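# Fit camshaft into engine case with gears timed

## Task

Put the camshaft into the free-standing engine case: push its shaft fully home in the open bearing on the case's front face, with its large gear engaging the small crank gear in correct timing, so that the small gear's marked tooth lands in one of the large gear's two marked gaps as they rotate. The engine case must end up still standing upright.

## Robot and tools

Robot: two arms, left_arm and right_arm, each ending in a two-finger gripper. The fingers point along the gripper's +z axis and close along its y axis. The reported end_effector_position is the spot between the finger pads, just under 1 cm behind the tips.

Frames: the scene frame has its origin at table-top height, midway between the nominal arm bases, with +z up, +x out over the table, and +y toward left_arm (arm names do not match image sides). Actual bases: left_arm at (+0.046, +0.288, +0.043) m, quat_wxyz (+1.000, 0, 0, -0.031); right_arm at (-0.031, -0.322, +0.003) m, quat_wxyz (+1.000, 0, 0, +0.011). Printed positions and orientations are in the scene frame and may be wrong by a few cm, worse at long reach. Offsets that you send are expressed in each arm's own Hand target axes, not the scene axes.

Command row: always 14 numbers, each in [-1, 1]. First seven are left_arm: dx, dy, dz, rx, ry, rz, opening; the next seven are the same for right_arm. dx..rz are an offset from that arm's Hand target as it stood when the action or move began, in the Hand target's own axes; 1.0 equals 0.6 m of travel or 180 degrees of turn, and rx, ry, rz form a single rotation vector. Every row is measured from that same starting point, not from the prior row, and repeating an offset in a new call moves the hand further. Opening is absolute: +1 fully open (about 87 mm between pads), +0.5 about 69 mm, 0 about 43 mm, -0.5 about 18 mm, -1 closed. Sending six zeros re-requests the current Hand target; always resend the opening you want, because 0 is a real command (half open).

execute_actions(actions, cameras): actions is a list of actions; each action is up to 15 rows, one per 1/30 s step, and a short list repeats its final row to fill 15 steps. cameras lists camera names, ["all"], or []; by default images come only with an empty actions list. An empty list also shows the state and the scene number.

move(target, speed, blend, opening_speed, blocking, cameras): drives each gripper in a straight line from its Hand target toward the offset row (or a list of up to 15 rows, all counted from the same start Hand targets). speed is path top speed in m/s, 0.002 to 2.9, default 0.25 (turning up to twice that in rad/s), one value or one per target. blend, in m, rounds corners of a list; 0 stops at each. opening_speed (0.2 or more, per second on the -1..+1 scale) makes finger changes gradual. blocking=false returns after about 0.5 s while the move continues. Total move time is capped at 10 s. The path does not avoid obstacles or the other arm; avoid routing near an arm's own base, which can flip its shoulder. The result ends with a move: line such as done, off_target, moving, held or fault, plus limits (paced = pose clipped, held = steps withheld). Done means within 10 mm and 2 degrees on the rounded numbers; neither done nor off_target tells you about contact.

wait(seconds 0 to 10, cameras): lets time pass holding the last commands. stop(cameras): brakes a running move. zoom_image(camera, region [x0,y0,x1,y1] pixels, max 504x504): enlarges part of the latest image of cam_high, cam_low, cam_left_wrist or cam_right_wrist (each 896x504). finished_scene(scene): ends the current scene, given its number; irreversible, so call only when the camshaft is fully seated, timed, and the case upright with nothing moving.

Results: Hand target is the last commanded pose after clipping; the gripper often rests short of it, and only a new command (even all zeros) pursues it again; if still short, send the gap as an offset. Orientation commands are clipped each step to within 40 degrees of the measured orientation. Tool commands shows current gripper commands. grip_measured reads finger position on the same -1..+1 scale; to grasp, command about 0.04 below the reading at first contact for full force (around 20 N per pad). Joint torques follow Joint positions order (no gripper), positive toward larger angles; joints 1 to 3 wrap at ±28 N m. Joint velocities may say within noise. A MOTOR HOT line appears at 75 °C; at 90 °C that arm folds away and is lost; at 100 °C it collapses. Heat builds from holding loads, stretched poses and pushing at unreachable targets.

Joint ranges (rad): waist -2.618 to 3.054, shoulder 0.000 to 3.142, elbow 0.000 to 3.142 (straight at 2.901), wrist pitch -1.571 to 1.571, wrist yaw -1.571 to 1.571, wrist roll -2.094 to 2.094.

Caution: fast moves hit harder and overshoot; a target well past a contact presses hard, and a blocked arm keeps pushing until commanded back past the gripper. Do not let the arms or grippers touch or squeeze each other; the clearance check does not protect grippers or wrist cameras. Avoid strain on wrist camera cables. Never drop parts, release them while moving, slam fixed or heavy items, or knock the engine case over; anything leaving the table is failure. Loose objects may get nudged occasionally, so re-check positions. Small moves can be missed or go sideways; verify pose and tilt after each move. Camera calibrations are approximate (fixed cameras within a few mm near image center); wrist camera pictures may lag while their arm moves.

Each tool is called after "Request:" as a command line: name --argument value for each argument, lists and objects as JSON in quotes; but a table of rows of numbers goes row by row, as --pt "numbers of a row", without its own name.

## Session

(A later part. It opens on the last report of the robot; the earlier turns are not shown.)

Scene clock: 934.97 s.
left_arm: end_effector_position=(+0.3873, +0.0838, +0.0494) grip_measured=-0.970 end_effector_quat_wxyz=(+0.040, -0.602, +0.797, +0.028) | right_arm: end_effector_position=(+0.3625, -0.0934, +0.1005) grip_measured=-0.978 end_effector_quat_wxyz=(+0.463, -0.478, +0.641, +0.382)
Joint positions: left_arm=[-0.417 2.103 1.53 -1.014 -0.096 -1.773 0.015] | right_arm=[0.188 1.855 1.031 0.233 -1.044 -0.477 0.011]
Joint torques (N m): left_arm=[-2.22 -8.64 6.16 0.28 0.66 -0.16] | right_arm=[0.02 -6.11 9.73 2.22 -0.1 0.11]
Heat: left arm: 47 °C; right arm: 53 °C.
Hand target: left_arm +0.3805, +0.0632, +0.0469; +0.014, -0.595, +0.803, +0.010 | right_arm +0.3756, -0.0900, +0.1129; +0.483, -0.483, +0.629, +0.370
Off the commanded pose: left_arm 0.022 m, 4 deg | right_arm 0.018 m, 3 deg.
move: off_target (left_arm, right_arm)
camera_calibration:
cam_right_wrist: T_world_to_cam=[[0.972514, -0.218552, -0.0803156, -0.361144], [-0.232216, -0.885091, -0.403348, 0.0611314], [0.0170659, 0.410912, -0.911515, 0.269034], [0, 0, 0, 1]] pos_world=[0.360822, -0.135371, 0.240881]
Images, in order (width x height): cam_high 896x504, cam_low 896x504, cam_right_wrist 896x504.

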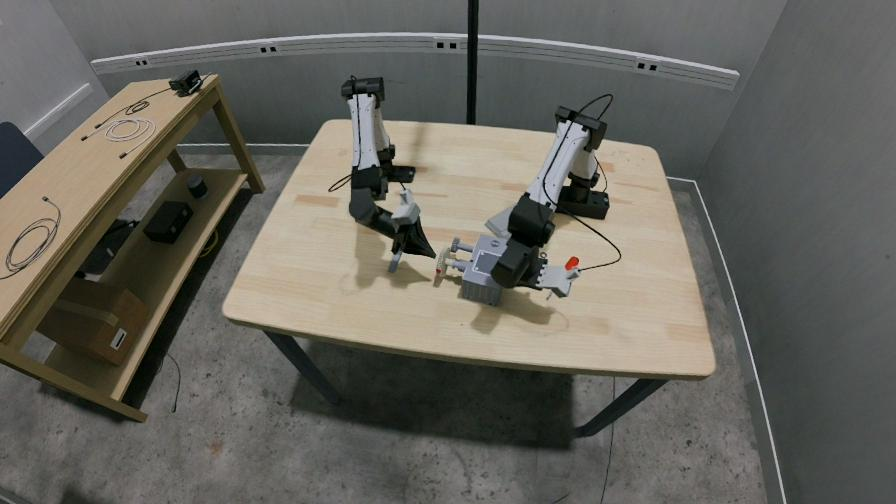

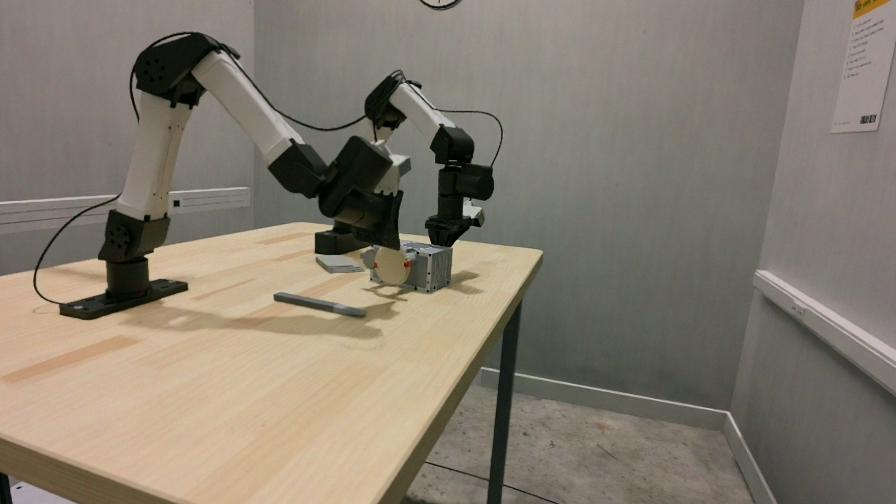

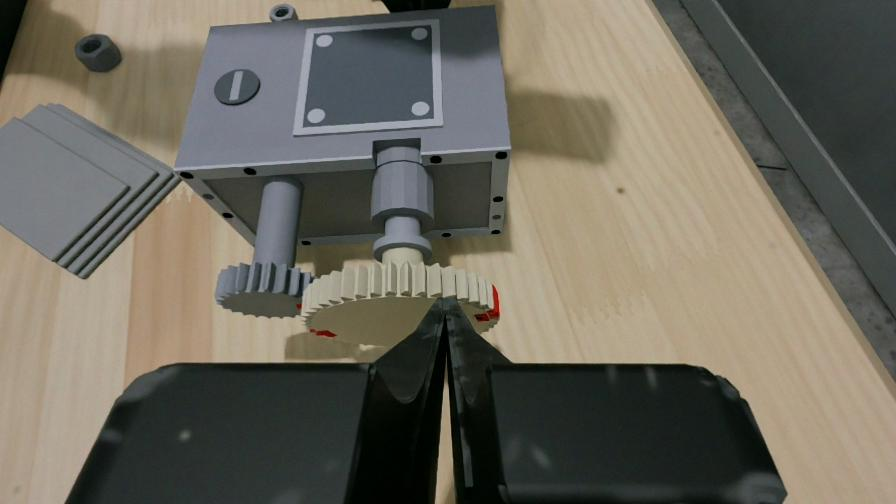

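Request:
move --target '[0,0,0,0,0,0,-1,-0.0015,-0.0215,0.0056,0,0,0,-1]' --speed 0.08 --cameras '["cam_right_wrist","cam_low","cam_high"]'

Request:
zoom_image --camera "cam_low" --region '[350, 215, 450, 295]'

Request:
zoom_image --camera "cam_high" --region '[420, 220, 500, 300]'

Scene clock: 944.40 s.
left_arm: end_effector_position=(+0.3873, +0.0838, +0.0494) grip_measured=-0.970 end_effector_quat_wxyz=(+0.040, -0.602, +0.797, +0.028) | right_arm: end_effector_position=(+0.3781, -0.0901, +0.1025) grip_measured=-0.978 end_effector_quat_wxyz=(+0.469, -0.480, +0.637, +0.379)
Joint positions: left_arm=[-0.417 2.103 1.53 -1.014 -0.096 -1.773 0.015] | right_arm=[0.188 1.9 1.093 0.233 -1.044 -0.477 0.011]
Joint torques (N m): left_arm=[-2.15 -8.58 6.24 0.31 0.68 -0.17] | right_arm=[-0.53 -6.52 9.8 1.96 -0.16 0.03]
Heat: left arm: 47 °C; right arm: 53 °C.
Hand target: left_arm +0.3805, +0.0632, +0.0469; +0.014, -0.595, +0.803, +0.010 | right_arm +0.3889, -0.0900, +0.1129; +0.483, -0.483, +0.629, +0.370
Off the commanded pose: left_arm 0.022 m, 4 deg | right_arm 0.015 m, 2 deg.
move: off_target (left_arm, right_arm)
camera_calibration:
cam_right_wrist: T_world_to_cam=[[0.973677, -0.218326, -0.0654777, -0.377313], [-0.225721, -0.883658, -0.410121, 0.066921], [0.0316802, 0.414105, -0.909677, 0.263768], [0, 0, 0, 1]] pos_world=[0.37413, -0.13247, 0.242684]
Images, in order (width x height): cam_high 896x504, cam_low 896x504, cam_right_wrist 896x504.

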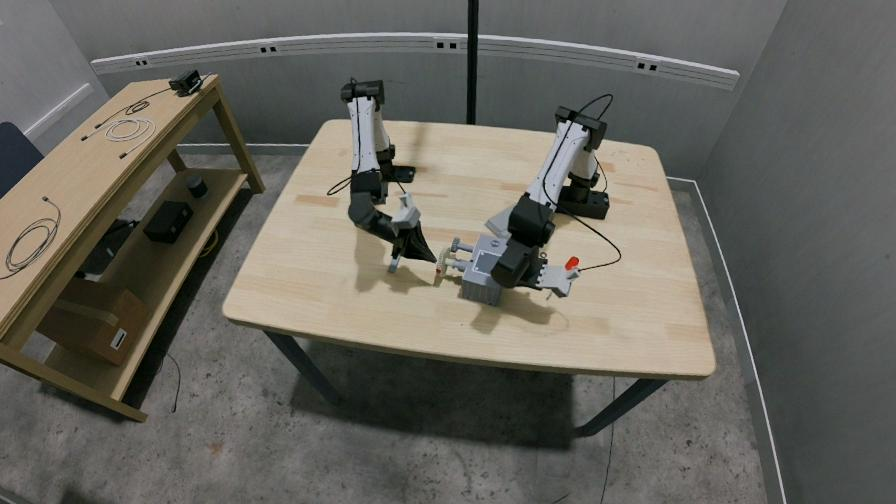

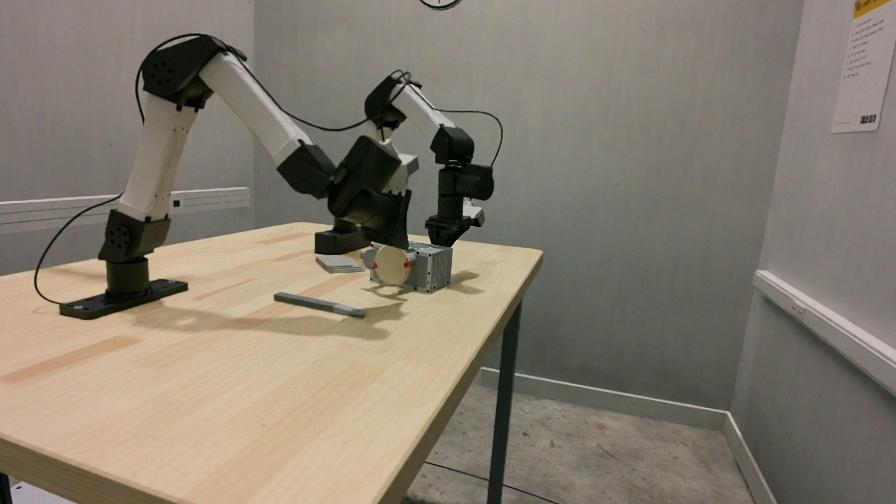

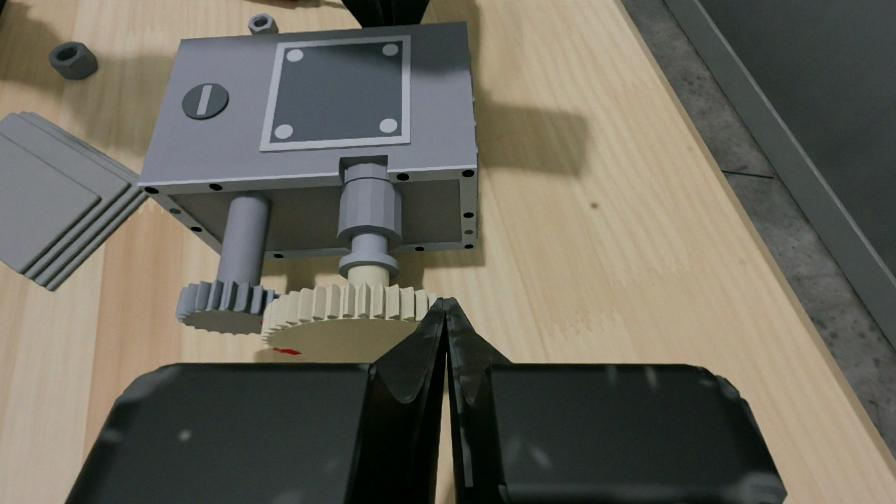

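Scaled by 5.040 from the camera's 896x504 image, which has a finer 1280x720 frame.

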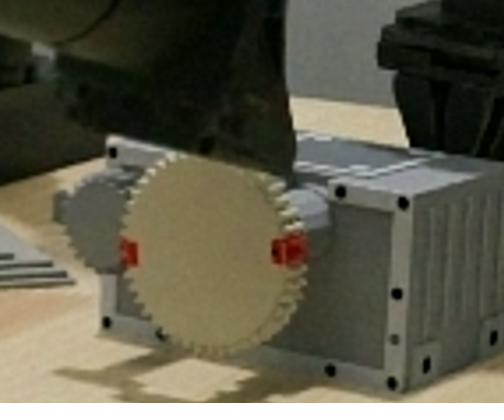

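Scaled by 6.300 from the camera's 896x504 image, which has a finer 1280x720 frame.

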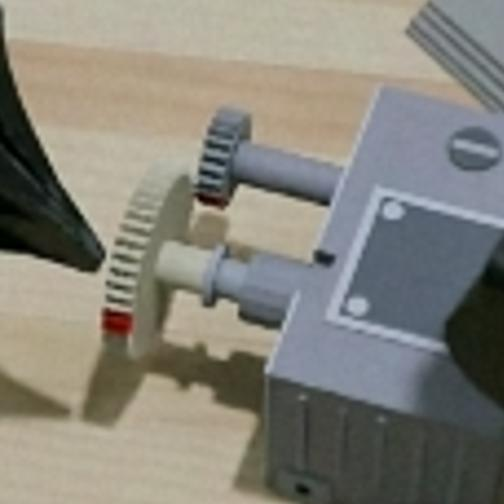

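Request:
move --pt "0 0 0 0 0 0 -1 -0.003 0.0053 0.0125 0 0 0 -1" --pt "0 0 0 0 0 0 -1 0.0163 0.0053 0.0177 0 0 0 -1" --speed 0.05 --cameras '["cam_right_wrist","cam_low"]'

Request:
zoom_image --camera "cam_low" --region '[350, 215, 450, 295]'

Scene clock: 958.60 s.
left_arm: end_effector_position=(+0.3873, +0.0838, +0.0494) grip_measured=-0.970 end_effector_quat_wxyz=(+0.040, -0.602, +0.797, +0.028) | right_arm: end_effector_position=(+0.3817, -0.0854, +0.0940) grip_measured=-0.978 end_effector_quat_wxyz=(+0.470, -0.480, +0.638, +0.377)
Joint positions: left_arm=[-0.417 2.103 1.53 -1.014 -0.096 -1.773 0.015] | right_arm=[0.199 1.931 1.093 0.277 -1.031 -0.463 0.011]
Joint torques (N m): left_arm=[-2.15 -8.77 6.05 0.31 0.66 -0.19] | right_arm=[0.34 -6.8 7.65 2.24 -0.1 0.1]
Heat: left arm: 48 °C; right arm: 53 °C.
Hand target: left_arm +0.3805, +0.0632, +0.0469; +0.014, -0.595, +0.803, +0.010 | right_arm +0.3878, -0.0816, +0.1006; +0.483, -0.483, +0.629, +0.370
Off the commanded pose: left_arm 0.022 m, 4 deg | right_arm 0.010 m, 2 deg.
move: off_target (left_arm)
camera_calibration:
cam_right_wrist: T_world_to_cam=[[0.972889, -0.222269, -0.0639068, -0.380599], [-0.228673, -0.883164, -0.409549, 0.0695035], [0.03459, 0.413059, -0.910047, 0.252892], [0, 0, 0, 1]] pos_world=[0.377427, -0.127672, 0.234285]
Images, in order (width x height): cam_low 896x504, cam_right_wrist 896x504.

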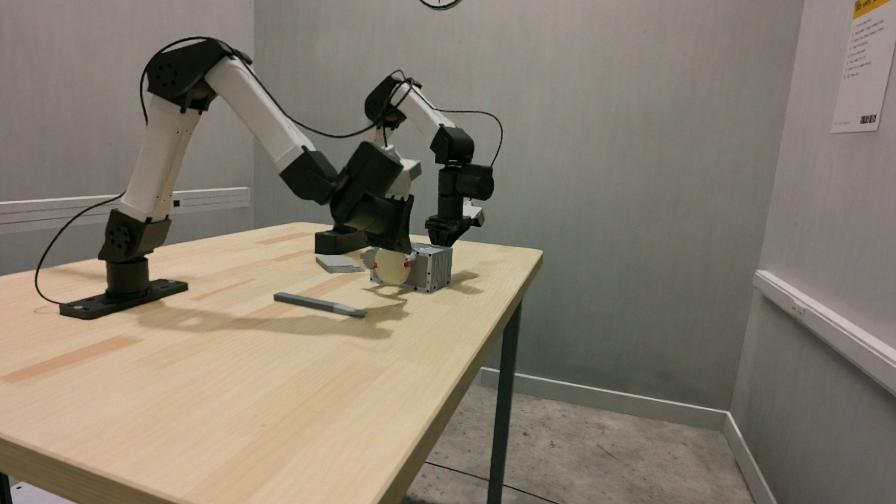

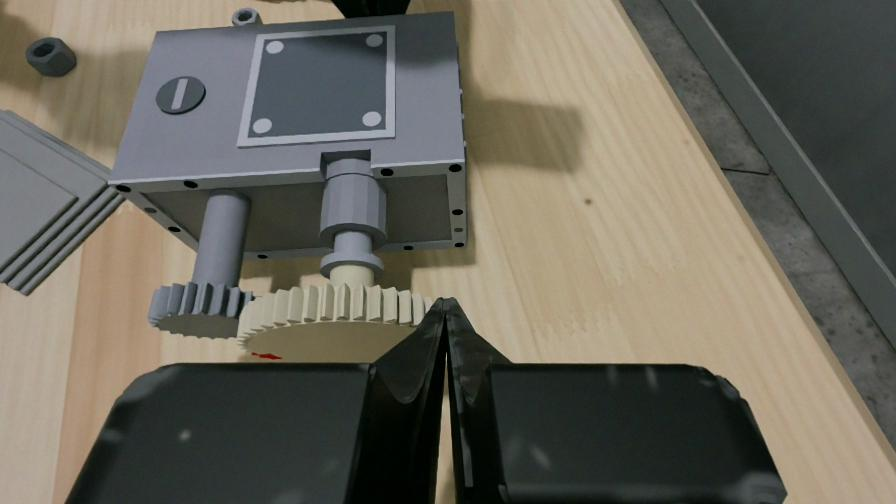

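Scaled by 5.040 from the camera's 896x504 image, which has a finer 1280x720 frame.

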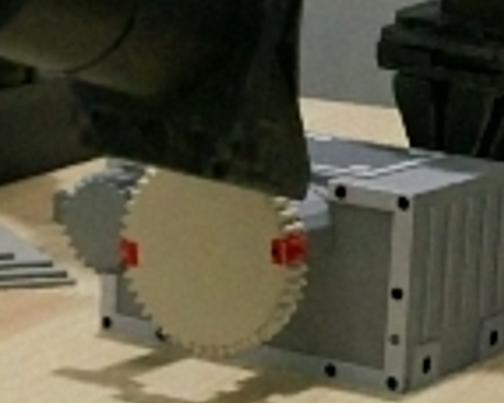

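Request:
move --pt "0 0 0 0 0 0 -1 -0.002 0.0102 0.008 0 0 0 -1" --pt "0 0 0 0 0 0 -1 0.0115 0.0102 0.0115 0 0 0 -1" --speed 0.05 --cameras '["cam_right_wrist","cam_low"]'

Request:
zoom_image --camera "cam_low" --region '[350, 215, 450, 295]'

Scene clock: 969.87 s.
left_arm: end_effector_position=(+0.3873, +0.0838, +0.0494) grip_measured=-0.970 end_effector_quat_wxyz=(+0.040, -0.602, +0.797, +0.028) | right_arm: end_effector_position=(+0.3809, -0.0779, +0.0906) grip_measured=-0.978 end_effector_quat_wxyz=(+0.475, -0.482, +0.634, +0.375)
Joint positions: left_arm=[-0.417 2.103 1.53 -1.014 -0.096 -1.773 0.015] | right_arm=[0.219 1.941 1.077 0.331 -1.015 -0.446 0.011]
Joint torques (N m): left_arm=[-2.22 -8.66 6.35 0.27 0.71 -0.14] | right_arm=[0.28 -6.76 6.19 2.26 -0.08 0.11]
Heat: left arm: 48 °C; right arm: 52 °C.
Hand target: left_arm +0.3805, +0.0632, +0.0469; +0.014, -0.595, +0.803, +0.010 | right_arm +0.3832, -0.0754, +0.0921; +0.483, -0.483, +0.629, +0.370
Off the commanded pose: left_arm 0.022 m, 4 deg | right_arm 0.004 m, 1 deg.
move: off_target (left_arm)
camera_calibration:
cam_right_wrist: T_world_to_cam=[[0.973986, -0.220931, -0.0504139, -0.379875], [-0.221637, -0.882388, -0.415052, 0.0724798], [0.0472133, 0.415428, -0.9084, 0.241917], [0, 0, 0, 1]] pos_world=[0.374635, -0.12047, 0.230689]
Images, in order (width x height): cam_low 896x504, cam_right_wrist 896x504.

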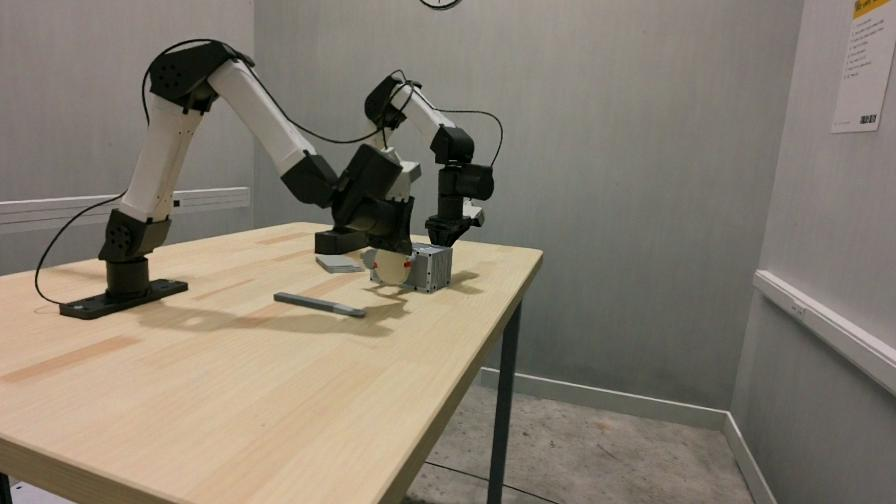

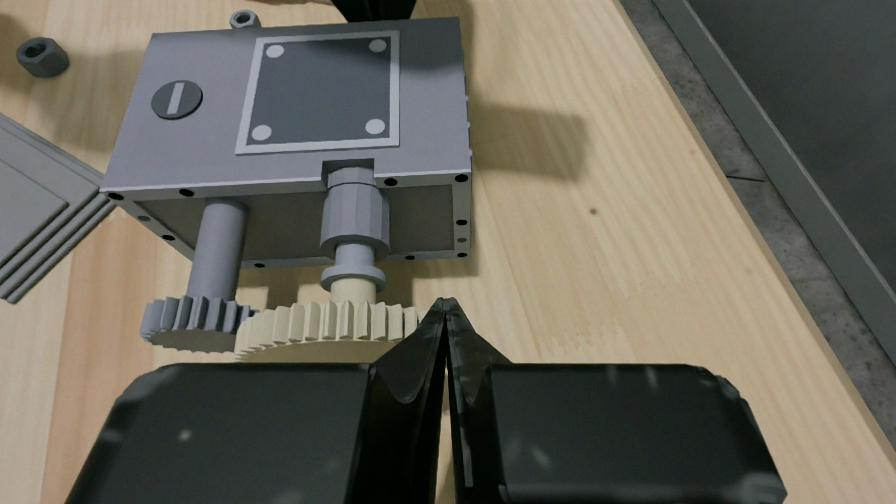

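Scaled by 5.040 from the camera's 896x504 image, which has a finer 1280x720 frame.

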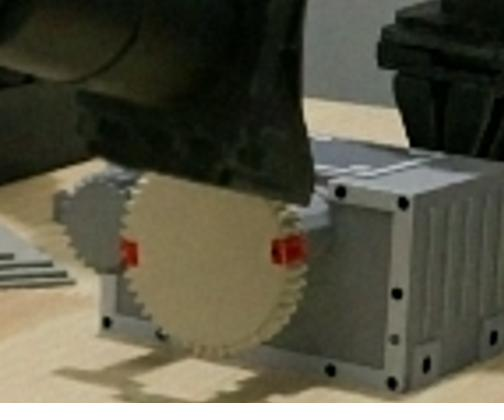

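Request:
move --pt "0 0 0 0 0 0 -1 -0.003 0.0117 -0.001 0 0 0 -1" --pt "0 0 0 0 0 0 -1 0.0128 0.0117 0.0035 0 0 0 -1" --speed 0.04 --cameras '["cam_right_wrist","cam_low"]'

Request:
zoom_image --camera "cam_low" --region '[350, 215, 450, 295]'

Scene clock: 980.70 s.
left_arm: end_effector_position=(+0.3873, +0.0838, +0.0494) grip_measured=-0.970 end_effector_quat_wxyz=(+0.040, -0.602, +0.797, +0.028) | right_arm: end_effector_position=(+0.3806, -0.0784, +0.0863) grip_measured=-0.978 end_effector_quat_wxyz=(+0.486, -0.483, +0.630, +0.366)
Joint positions: left_arm=[-0.417 2.103 1.53 -1.014 -0.096 -1.773 0.015] | right_arm=[0.221 1.941 1.04 0.4 -0.999 -0.441 0.011]
Joint torques (N m): left_arm=[-2.15 -8.66 6.11 0.31 0.68 -0.16] | right_arm=[0.8 -6.67 5.64 2.08 -0.15 0.15]
Heat: left arm: 48 °C; right arm: 50 °C.
Hand target: left_arm +0.3805, +0.0632, +0.0469; +0.014, -0.595, +0.803, +0.010 | right_arm +0.3764, -0.0734, +0.0842; +0.483, -0.483, +0.629, +0.371
Off the commanded pose: left_arm 0.022 m, 4 deg | right_arm 0.007 m, 1 deg.
move: off_target (left_arm)
camera_calibration:
cam_right_wrist: T_world_to_cam=[[0.972186, -0.233011, -0.0236573, -0.382486], [-0.221012, -0.879291, -0.421901, 0.0707803], [0.0775059, 0.415395, -0.906333, 0.226502], [0, 0, 0, 1]] pos_world=[0.369936, -0.120975, 0.2261]
Images, in order (width x height): cam_low 896x504, cam_right_wrist 896x504.

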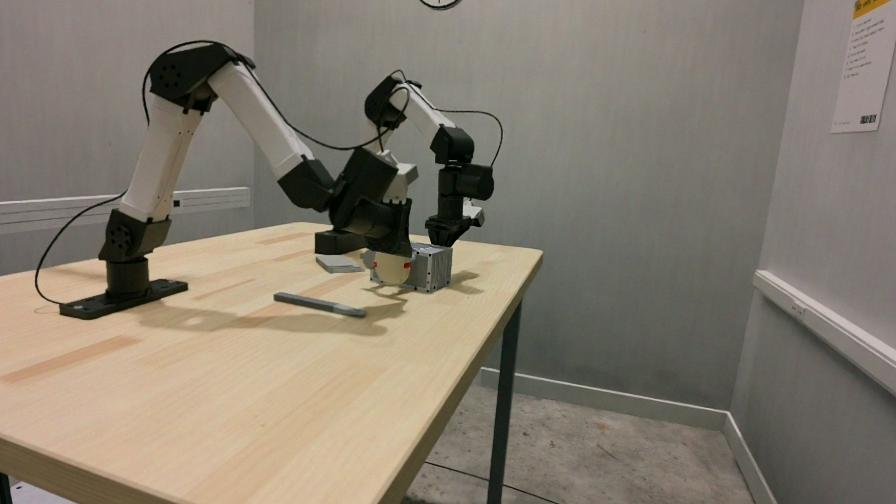

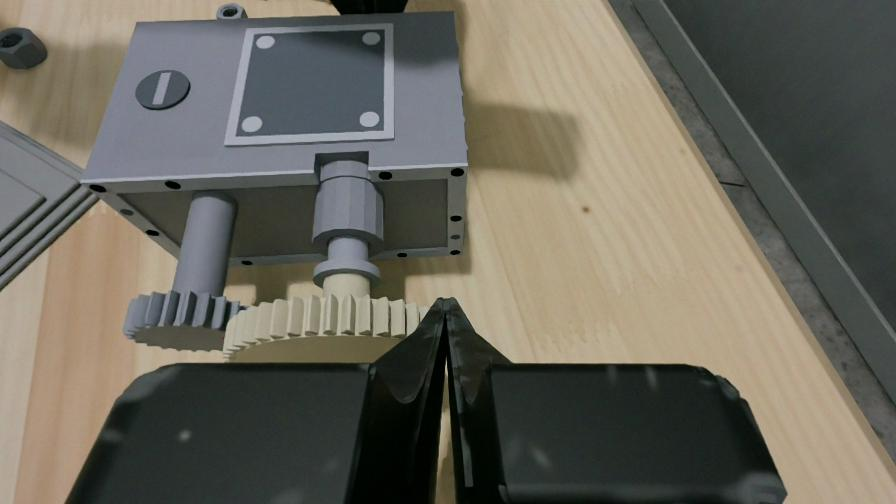

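Scaled by 5.040 from the camera's 896x504 image, which has a finer 1280x720 frame.

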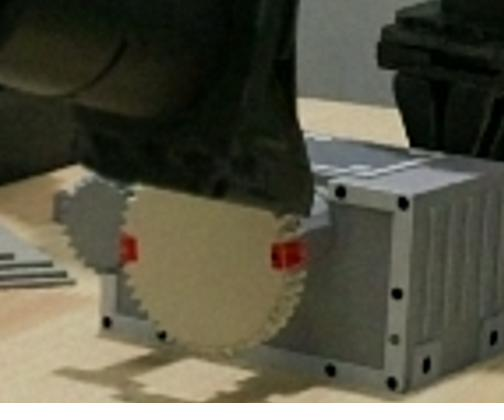

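Request:
move --pt "0 0 0 0 0 0 -1 -0.0403 0 -0.0108 0 0 0 -1" --pt "0 0 0 0 0 0 -1 -0.0145 -0.0033 -0.1073 0 0 0 -1" --pt "0 0 0 0 0 0 -1 0.0562 0.0497 -0.0935 0 0 0 -1" --speed 0.1 --blend '[0.005,0.02,0]' --cameras '["cam_right_wrist","cam_low"]'

Request:
zoom_image --camera "cam_low" --region '[350, 215, 450, 295]'

Request:
zoom_image --camera "cam_right_wrist" --region '[240, 60, 560, 260]'

Scene clock: 997.13 s.
left_arm: end_effector_position=(+0.3873, +0.0838, +0.0494) grip_measured=-0.970 end_effector_quat_wxyz=(+0.040, -0.602, +0.797, +0.028) | right_arm: end_effector_position=(+0.3305, -0.1298, +0.0575) grip_measured=-0.978 end_effector_quat_wxyz=(+0.471, -0.477, +0.642, +0.373)
Joint positions: left_arm=[-0.417 2.103 1.53 -1.014 -0.096 -1.773 0.015] | right_arm=[0.104 1.834 0.801 0.377 -1.096 -0.568 0.011]
Joint torques (N m): left_arm=[-2.1 -8.64 6.24 0.29 0.7 -0.18] | right_arm=[0.27 -6.98 5.35 2.13 -0.32 0.09]
Motor temperatures (°C): left_arm=[22 49 35 26 23 22 22] | right_arm=[24 36 48 44 23 24 23]
Heat: left arm: 49 °C; right arm: 48 °C.
Hand target: left_arm +0.3805, +0.0632, +0.0469; +0.014, -0.595, +0.803, +0.010 | right_arm +0.3315, -0.1266, +0.0662; +0.483, -0.483, +0.629, +0.370
Off the commanded pose: left_arm 0.022 m, 4 deg | right_arm 0.009 m, 2 deg.
move: off_target (left_arm)
camera_calibration:
cam_right_wrist: T_world_to_cam=[[0.969941, -0.23479, -0.0639352, -0.343672], [-0.240256, -0.882315, -0.404718, 0.00731007], [0.0386127, 0.407913, -0.912204, 0.237891], [0, 0, 0, 1]] pos_world=[0.325912, -0.17128, 0.19799]
Images, in order (width x height): cam_low 896x504, cam_right_wrist 896x504.

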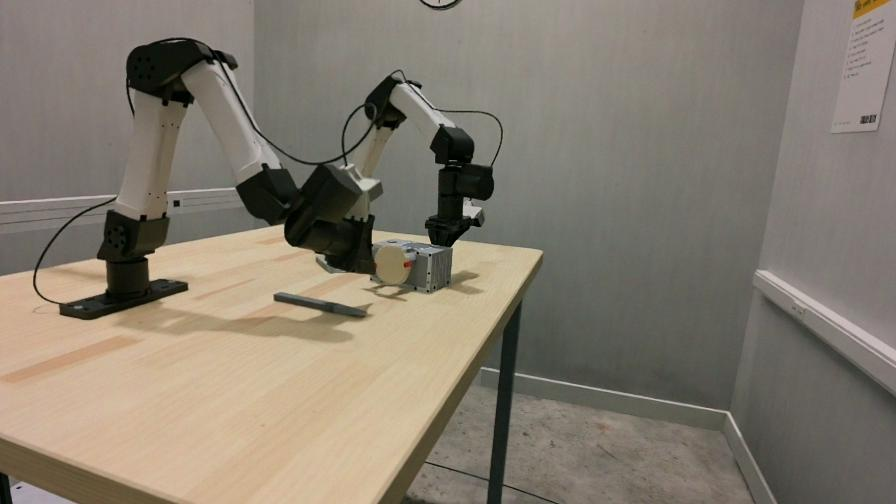

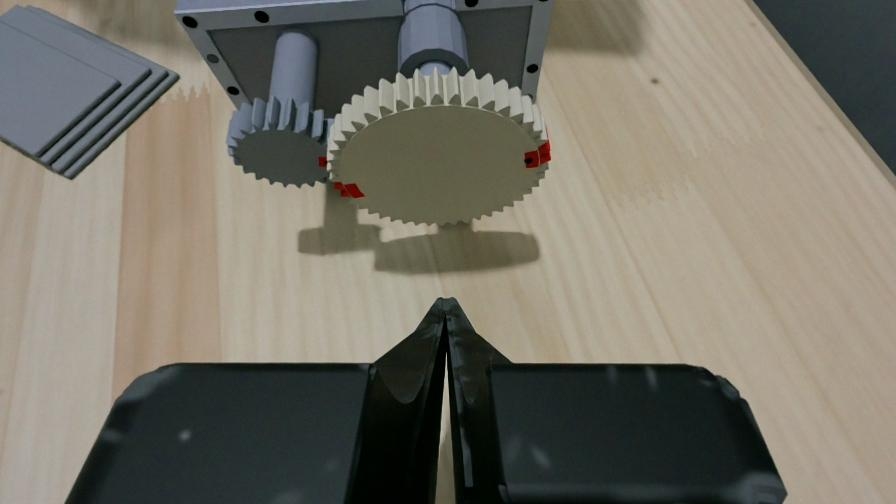

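Scaled by 5.040 from the camera's 896x504 image, which has a finer 1280x720 frame.

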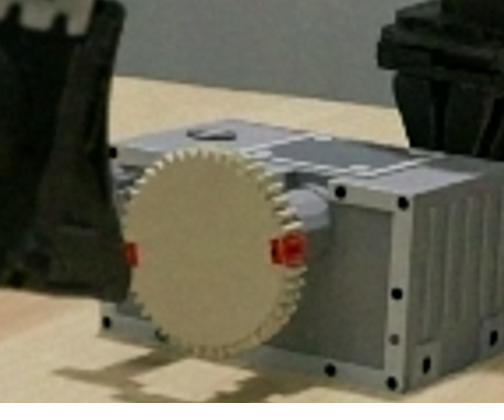

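Scaled by 1.575 from the camera's 896x504 image, which has a finer 1280x720 frame.

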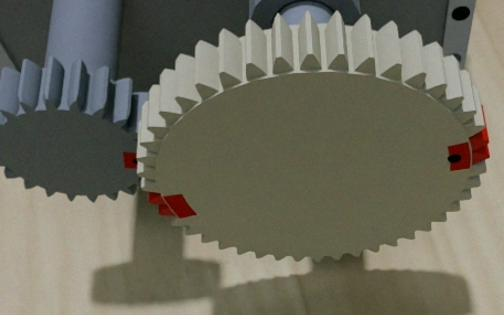

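Request:
move --pt "0 0 0 0 0 0 -1 -0.0705 -0.0527 -0.0137 0 0 0 -1" --pt "0 0 0 0 0 0 -1 -0.0963 -0.0493 0.0828 0 0 0 -1" --pt "0 0 0 0 0 0 -1 -0.0478 -0.0493 0.0958 0 0 0 -1" --speed '[0.1,0.1,0.05]' --blend '[0.01,0.003,0]' --cameras '["cam_right_wrist","cam_low"]'

Request:
zoom_image --camera "cam_low" --region '[350, 215, 450, 295]'

Scene clock: 1019.13 s.
left_arm: end_effector_position=(+0.3872, +0.0862, +0.0491) grip_measured=-0.970 end_effector_quat_wxyz=(+0.044, -0.601, +0.797, +0.032) | right_arm: end_effector_position=(+0.3680, -0.0822, +0.0944) grip_measured=-0.977 end_effector_quat_wxyz=(+0.473, -0.479, +0.624, +0.398)
Joint positions: left_arm=[-0.417 2.103 1.53 -1.019 -0.107 -1.773 0.015] | right_arm=[0.201 1.916 1.031 0.367 -1.075 -0.421 0.011]
Joint torques (N m): left_arm=[-2.17 -8.7 6.32 0.37 0.79 -0.15] | right_arm=[2.29 -4.01 5.81 2.47 0.6 -0.16]
Heat: left arm: 49 °C; right arm: 47 °C.
Hand target: left_arm +0.3806, +0.0632, +0.0469; +0.014, -0.595, +0.804, +0.010 | right_arm +0.3763, -0.0734, +0.0790; +0.483, -0.483, +0.629, +0.370
Off the commanded pose: left_arm 0.024 m, 4 deg | right_arm 0.019 m, 3 deg.
move: off_target (left_arm, right_arm)
camera_calibration:
cam_right_wrist: T_world_to_cam=[[0.978645, -0.19126, -0.0753265, -0.365021], [-0.204647, -0.872035, -0.444606, 0.0647405], [0.0193482, 0.450527, -0.892553, 0.259428], [0, 0, 0, 1]] pos_world=[0.365455, -0.130237, 0.232841]
Images, in order (width x height): cam_low 896x504, cam_right_wrist 896x504.

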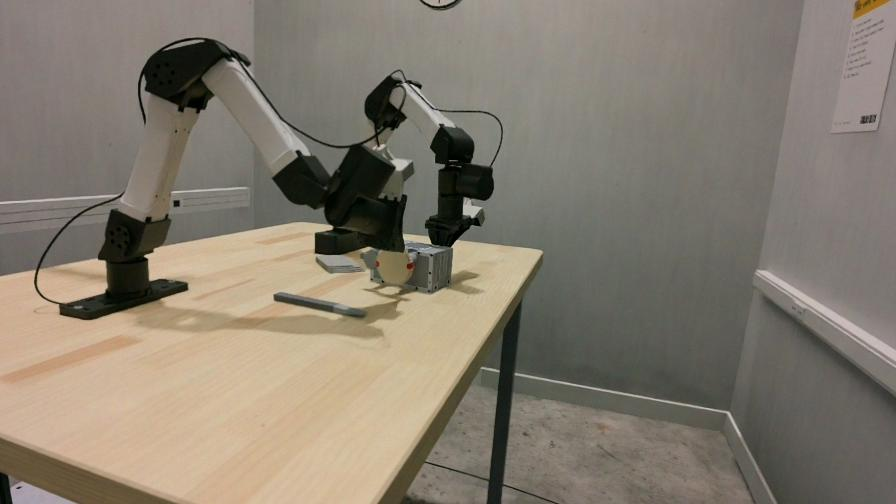

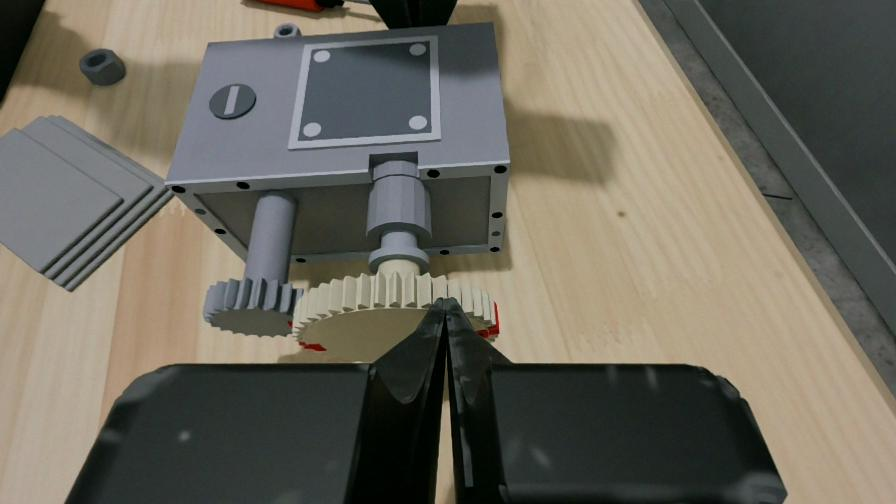

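Scaled by 5.040 from the camera's 896x504 image, which has a finer 1280x720 frame.

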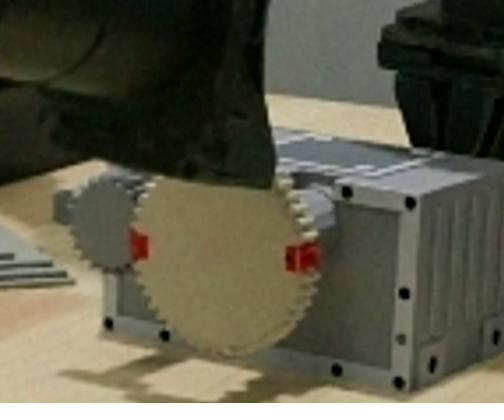

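Request:
move --pt "0 0 0 0 0 0 -1 -0.0483 0 -0.013 0 0 0 -1" --pt "0 0 0 0 0 0 -1 -0.0225 -0.0033 -0.1095 0 0 0 -1" --pt "0 0 0 0 0 0 -1 0.043 0.0492 -0.0972 0 0 0 -1" --speed 0.1 --blend '[0.005,0.02,0]' --cameras '["cam_right_wrist","cam_low"]'

Request:
zoom_image --camera "cam_low" --region '[350, 215, 450, 295]'

Request:
zoom_image --camera "cam_right_wrist" --region '[240, 60, 560, 260]'

Scene clock: 1038.63 s.
left_arm: end_effector_position=(+0.3872, +0.0862, +0.0491) grip_measured=-0.970 end_effector_quat_wxyz=(+0.044, -0.601, +0.797, +0.032) | right_arm: end_effector_position=(+0.3300, -0.1299, +0.0580) grip_measured=-0.978 end_effector_quat_wxyz=(+0.468, -0.475, +0.644, +0.375)
Joint positions: left_arm=[-0.417 2.103 1.53 -1.019 -0.107 -1.773 0.015] | right_arm=[0.104 1.832 0.805 0.364 -1.096 -0.567 0.011]
Joint torques (N m): left_arm=[-2.22 -8.68 6.23 0.33 0.77 -0.16] | right_arm=[0.28 -7.5 5.42 2.12 -0.32 0.07]
Heat: left arm: 49 °C; right arm: 47 °C.
Hand target: left_arm +0.3806, +0.0632, +0.0469; +0.014, -0.595, +0.804, +0.010 | right_arm +0.3314, -0.1266, +0.0691; +0.483, -0.483, +0.629, +0.371
Off the commanded pose: left_arm 0.024 m, 4 deg | right_arm 0.012 m, 3 deg.
move: off_target (left_arm, right_arm)
camera_calibration:
cam_right_wrist: T_world_to_cam=[[0.969299, -0.235164, -0.0718095, -0.342502], [-0.243895, -0.882479, -0.402177, 0.00834991], [0.0312071, 0.407344, -0.912742, 0.24084], [0, 0, 0, 1]] pos_world=[0.326508, -0.17128, 0.198588]
Images, in order (width x height): cam_low 896x504, cam_right_wrist 896x504.

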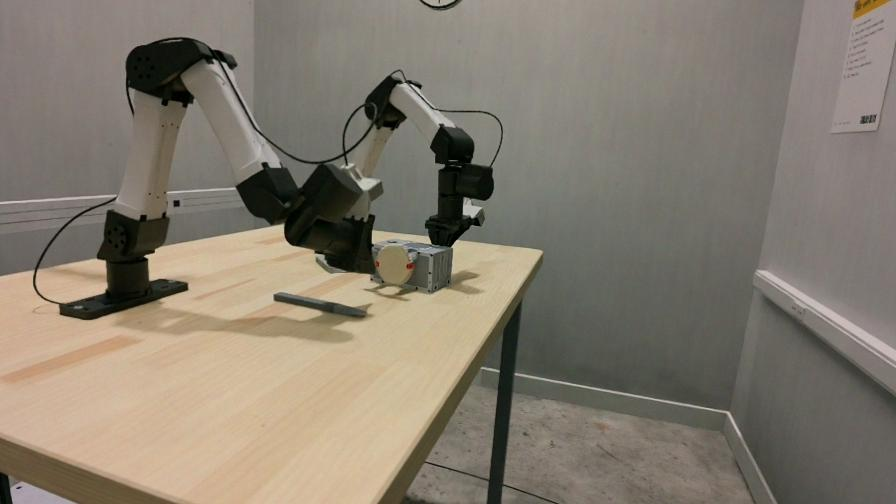

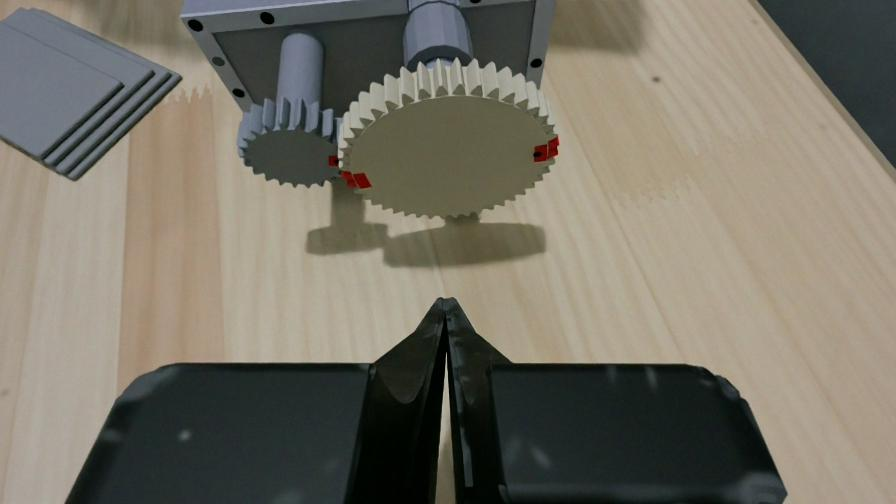

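Scaled by 5.040 from the camera's 896x504 image, which has a finer 1280x720 frame.

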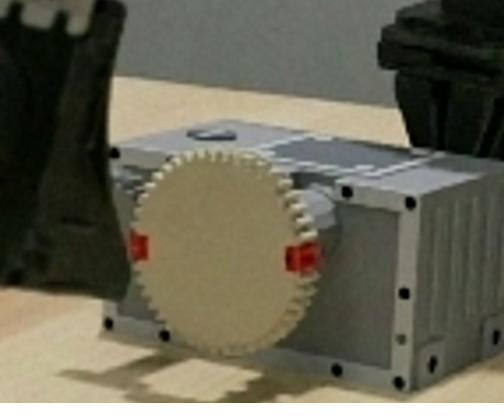

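Scaled by 1.575 from the camera's 896x504 image, which has a finer 1280x720 frame.

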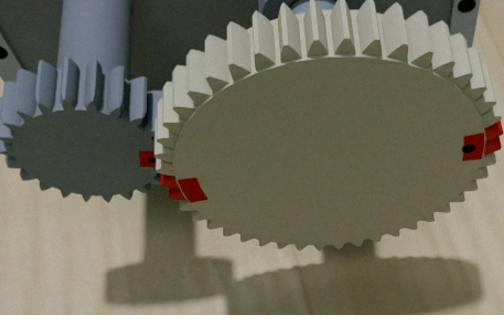

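Request:
move --target '[0,0,0,0,0,0,-1,-0.0265,-0.0023,0.0793,0,0,0,-1]' --speed 0.08 --cameras '["cam_right_wrist","cam_low"]'

Request:
zoom_image --camera "cam_low" --region '[350, 215, 450, 295]'

Scene clock: 1050.20 s.
left_arm: end_effector_position=(+0.3872, +0.0862, +0.0491) grip_measured=-0.970 end_effector_quat_wxyz=(+0.044, -0.601, +0.797, +0.032) | right_arm: end_effector_position=(+0.3330, -0.0827, +0.0612) grip_measured=-0.978 end_effector_quat_wxyz=(+0.463, -0.480, +0.641, +0.380)
Joint positions: left_arm=[-0.417 2.103 1.53 -1.019 -0.107 -1.773 0.015] | right_arm=[0.238 1.874 0.844 0.481 -1.001 -0.431 0.011]
Joint torques (N m): left_arm=[-2.26 -8.7 6.15 0.32 0.8 -0.18] | right_arm=[0.09 -5.78 8.7 2.27 -0.08 0.1]
Heat: left arm: 50 °C; right arm: 47 °C.
Hand target: left_arm +0.3806, +0.0632, +0.0469; +0.014, -0.595, +0.804, +0.010 | right_arm +0.3457, -0.0786, +0.0723; +0.483, -0.483, +0.629, +0.371
Off the commanded pose: left_arm 0.024 m, 4 deg | right_arm 0.017 m, 3 deg.
move: off_target (left_arm, right_arm)
camera_calibration:
cam_right_wrist: T_world_to_cam=[[0.972911, -0.218057, -0.0767784, -0.333566], [-0.230341, -0.886106, -0.402193, 0.0472631], [0.019667, 0.408983, -0.91233, 0.228411], [0, 0, 0, 1]] pos_world=[0.330924, -0.124272, 0.201784]
Images, in order (width x height): cam_low 896x504, cam_right_wrist 896x504.

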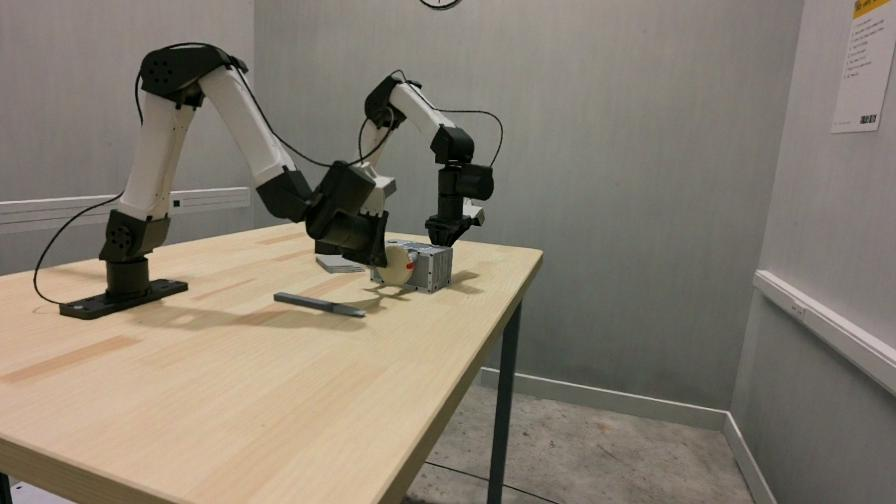

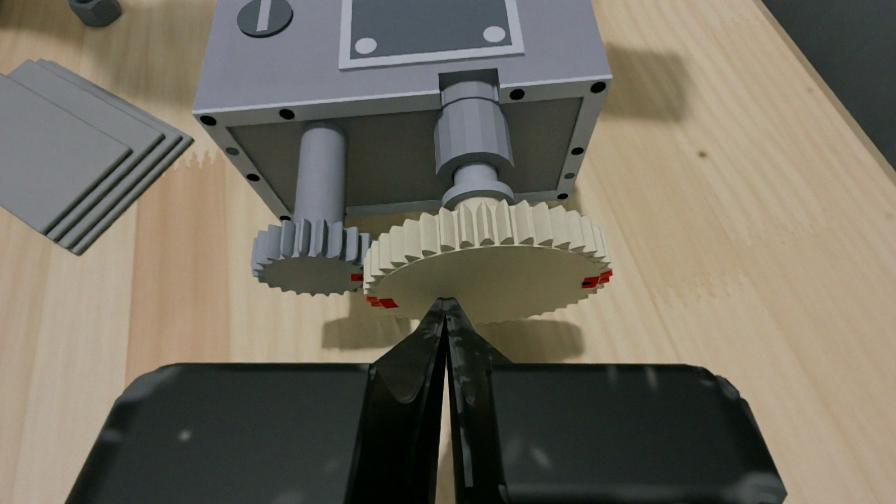

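Scaled by 5.040 from the camera's 896x504 image, which has a finer 1280x720 frame.

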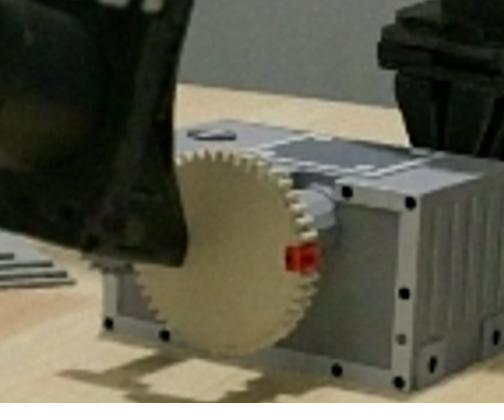

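Request:
move --pt "0 0 0 0 0 0 -1 0 -0.0217 -0.003 0 0 0 -1" --pt "0 0 0 0 0 0 -1 -0.0113 -0.0255 0.0425 0 0 0 -1" --speed 0.07 --cameras '["cam_right_wrist","cam_low"]'

Request:
zoom_image --camera "cam_low" --region '[350, 215, 450, 295]'

Request:
zoom_image --camera "cam_right_wrist" --region '[190, 170, 420, 350]'

Scene clock: 1061.40 s.
left_arm: end_effector_position=(+0.3872, +0.0864, +0.0491) grip_measured=-0.970 end_effector_quat_wxyz=(+0.044, -0.601, +0.797, +0.033) | right_arm: end_effector_position=(+0.3552, -0.0711, +0.0613) grip_measured=-0.978 end_effector_quat_wxyz=(+0.464, -0.472, +0.646, +0.381)
Joint positions: left_arm=[-0.417 2.103 1.53 -1.019 -0.108 -1.773 0.015] | right_arm=[0.254 1.946 0.941 0.481 -0.978 -0.39 0.011]
Joint torques (N m): left_arm=[-2.17 -8.69 6.27 0.34 0.83 -0.16] | right_arm=[2.03 -5.6 10.09 2.31 0.07 0.03]
Heat: left arm: 50 °C; right arm: 47 °C.
Hand target: left_arm +0.3805, +0.0632, +0.0469; +0.014, -0.595, +0.804, +0.010 | right_arm +0.3673, -0.0571, +0.0722; +0.483, -0.483, +0.629, +0.371
Off the commanded pose: left_arm 0.024 m, 4 deg | right_arm 0.022 m, 3 deg.
move: off_target (left_arm, right_arm)
camera_calibration:
cam_right_wrist: T_world_to_cam=[[0.968679, -0.232151, -0.0881319, -0.351461], [-0.247795, -0.880716, -0.403655, 0.0692753], [0.0160897, 0.412851, -0.910657, 0.224768], [0, 0, 0, 1]] pos_world=[0.354003, -0.113376, 0.201675]
Images, in order (width x height): cam_low 896x504, cam_right_wrist 896x504.

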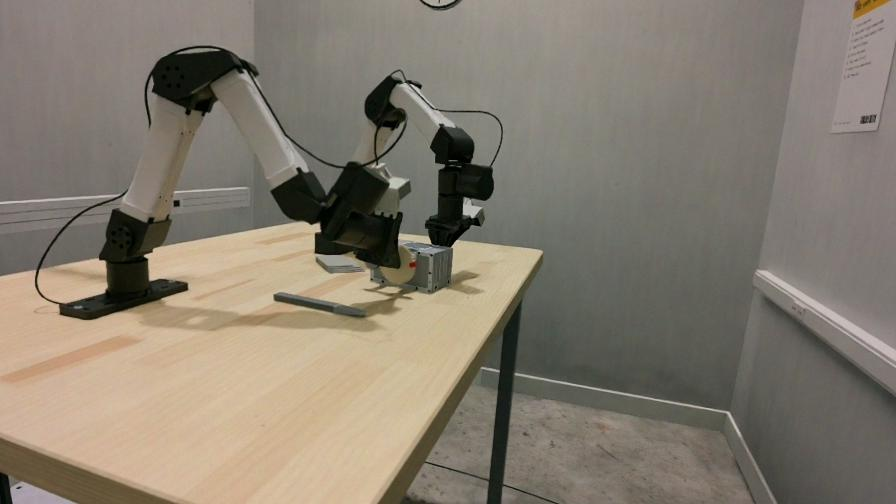

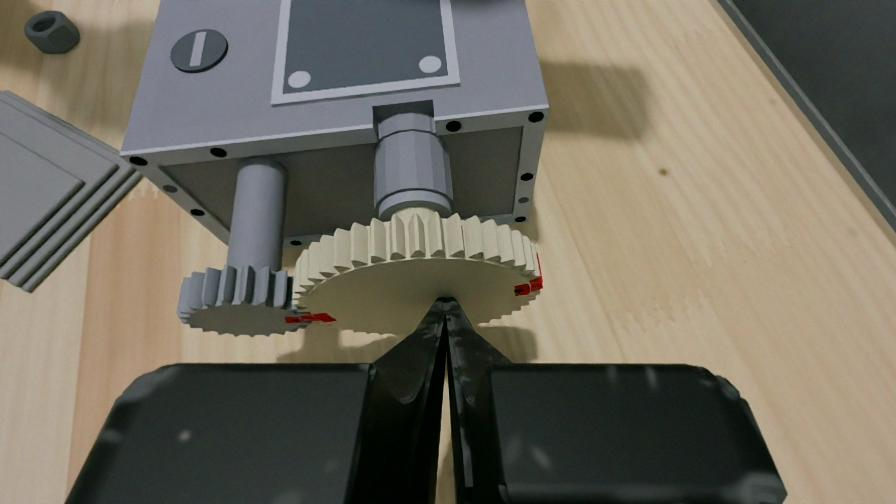

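Scaled by 5.040 from the camera's 896x504 image, which has a finer 1280x720 frame.

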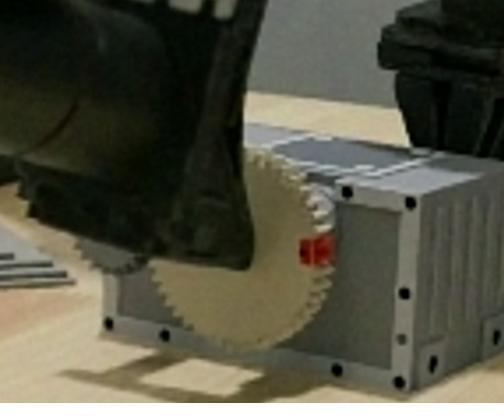

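Scaled by 2.191 from the camera's 896x504 image, which has a finer 1280x720 frame.

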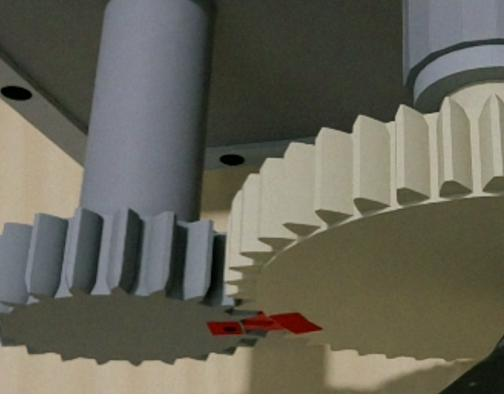

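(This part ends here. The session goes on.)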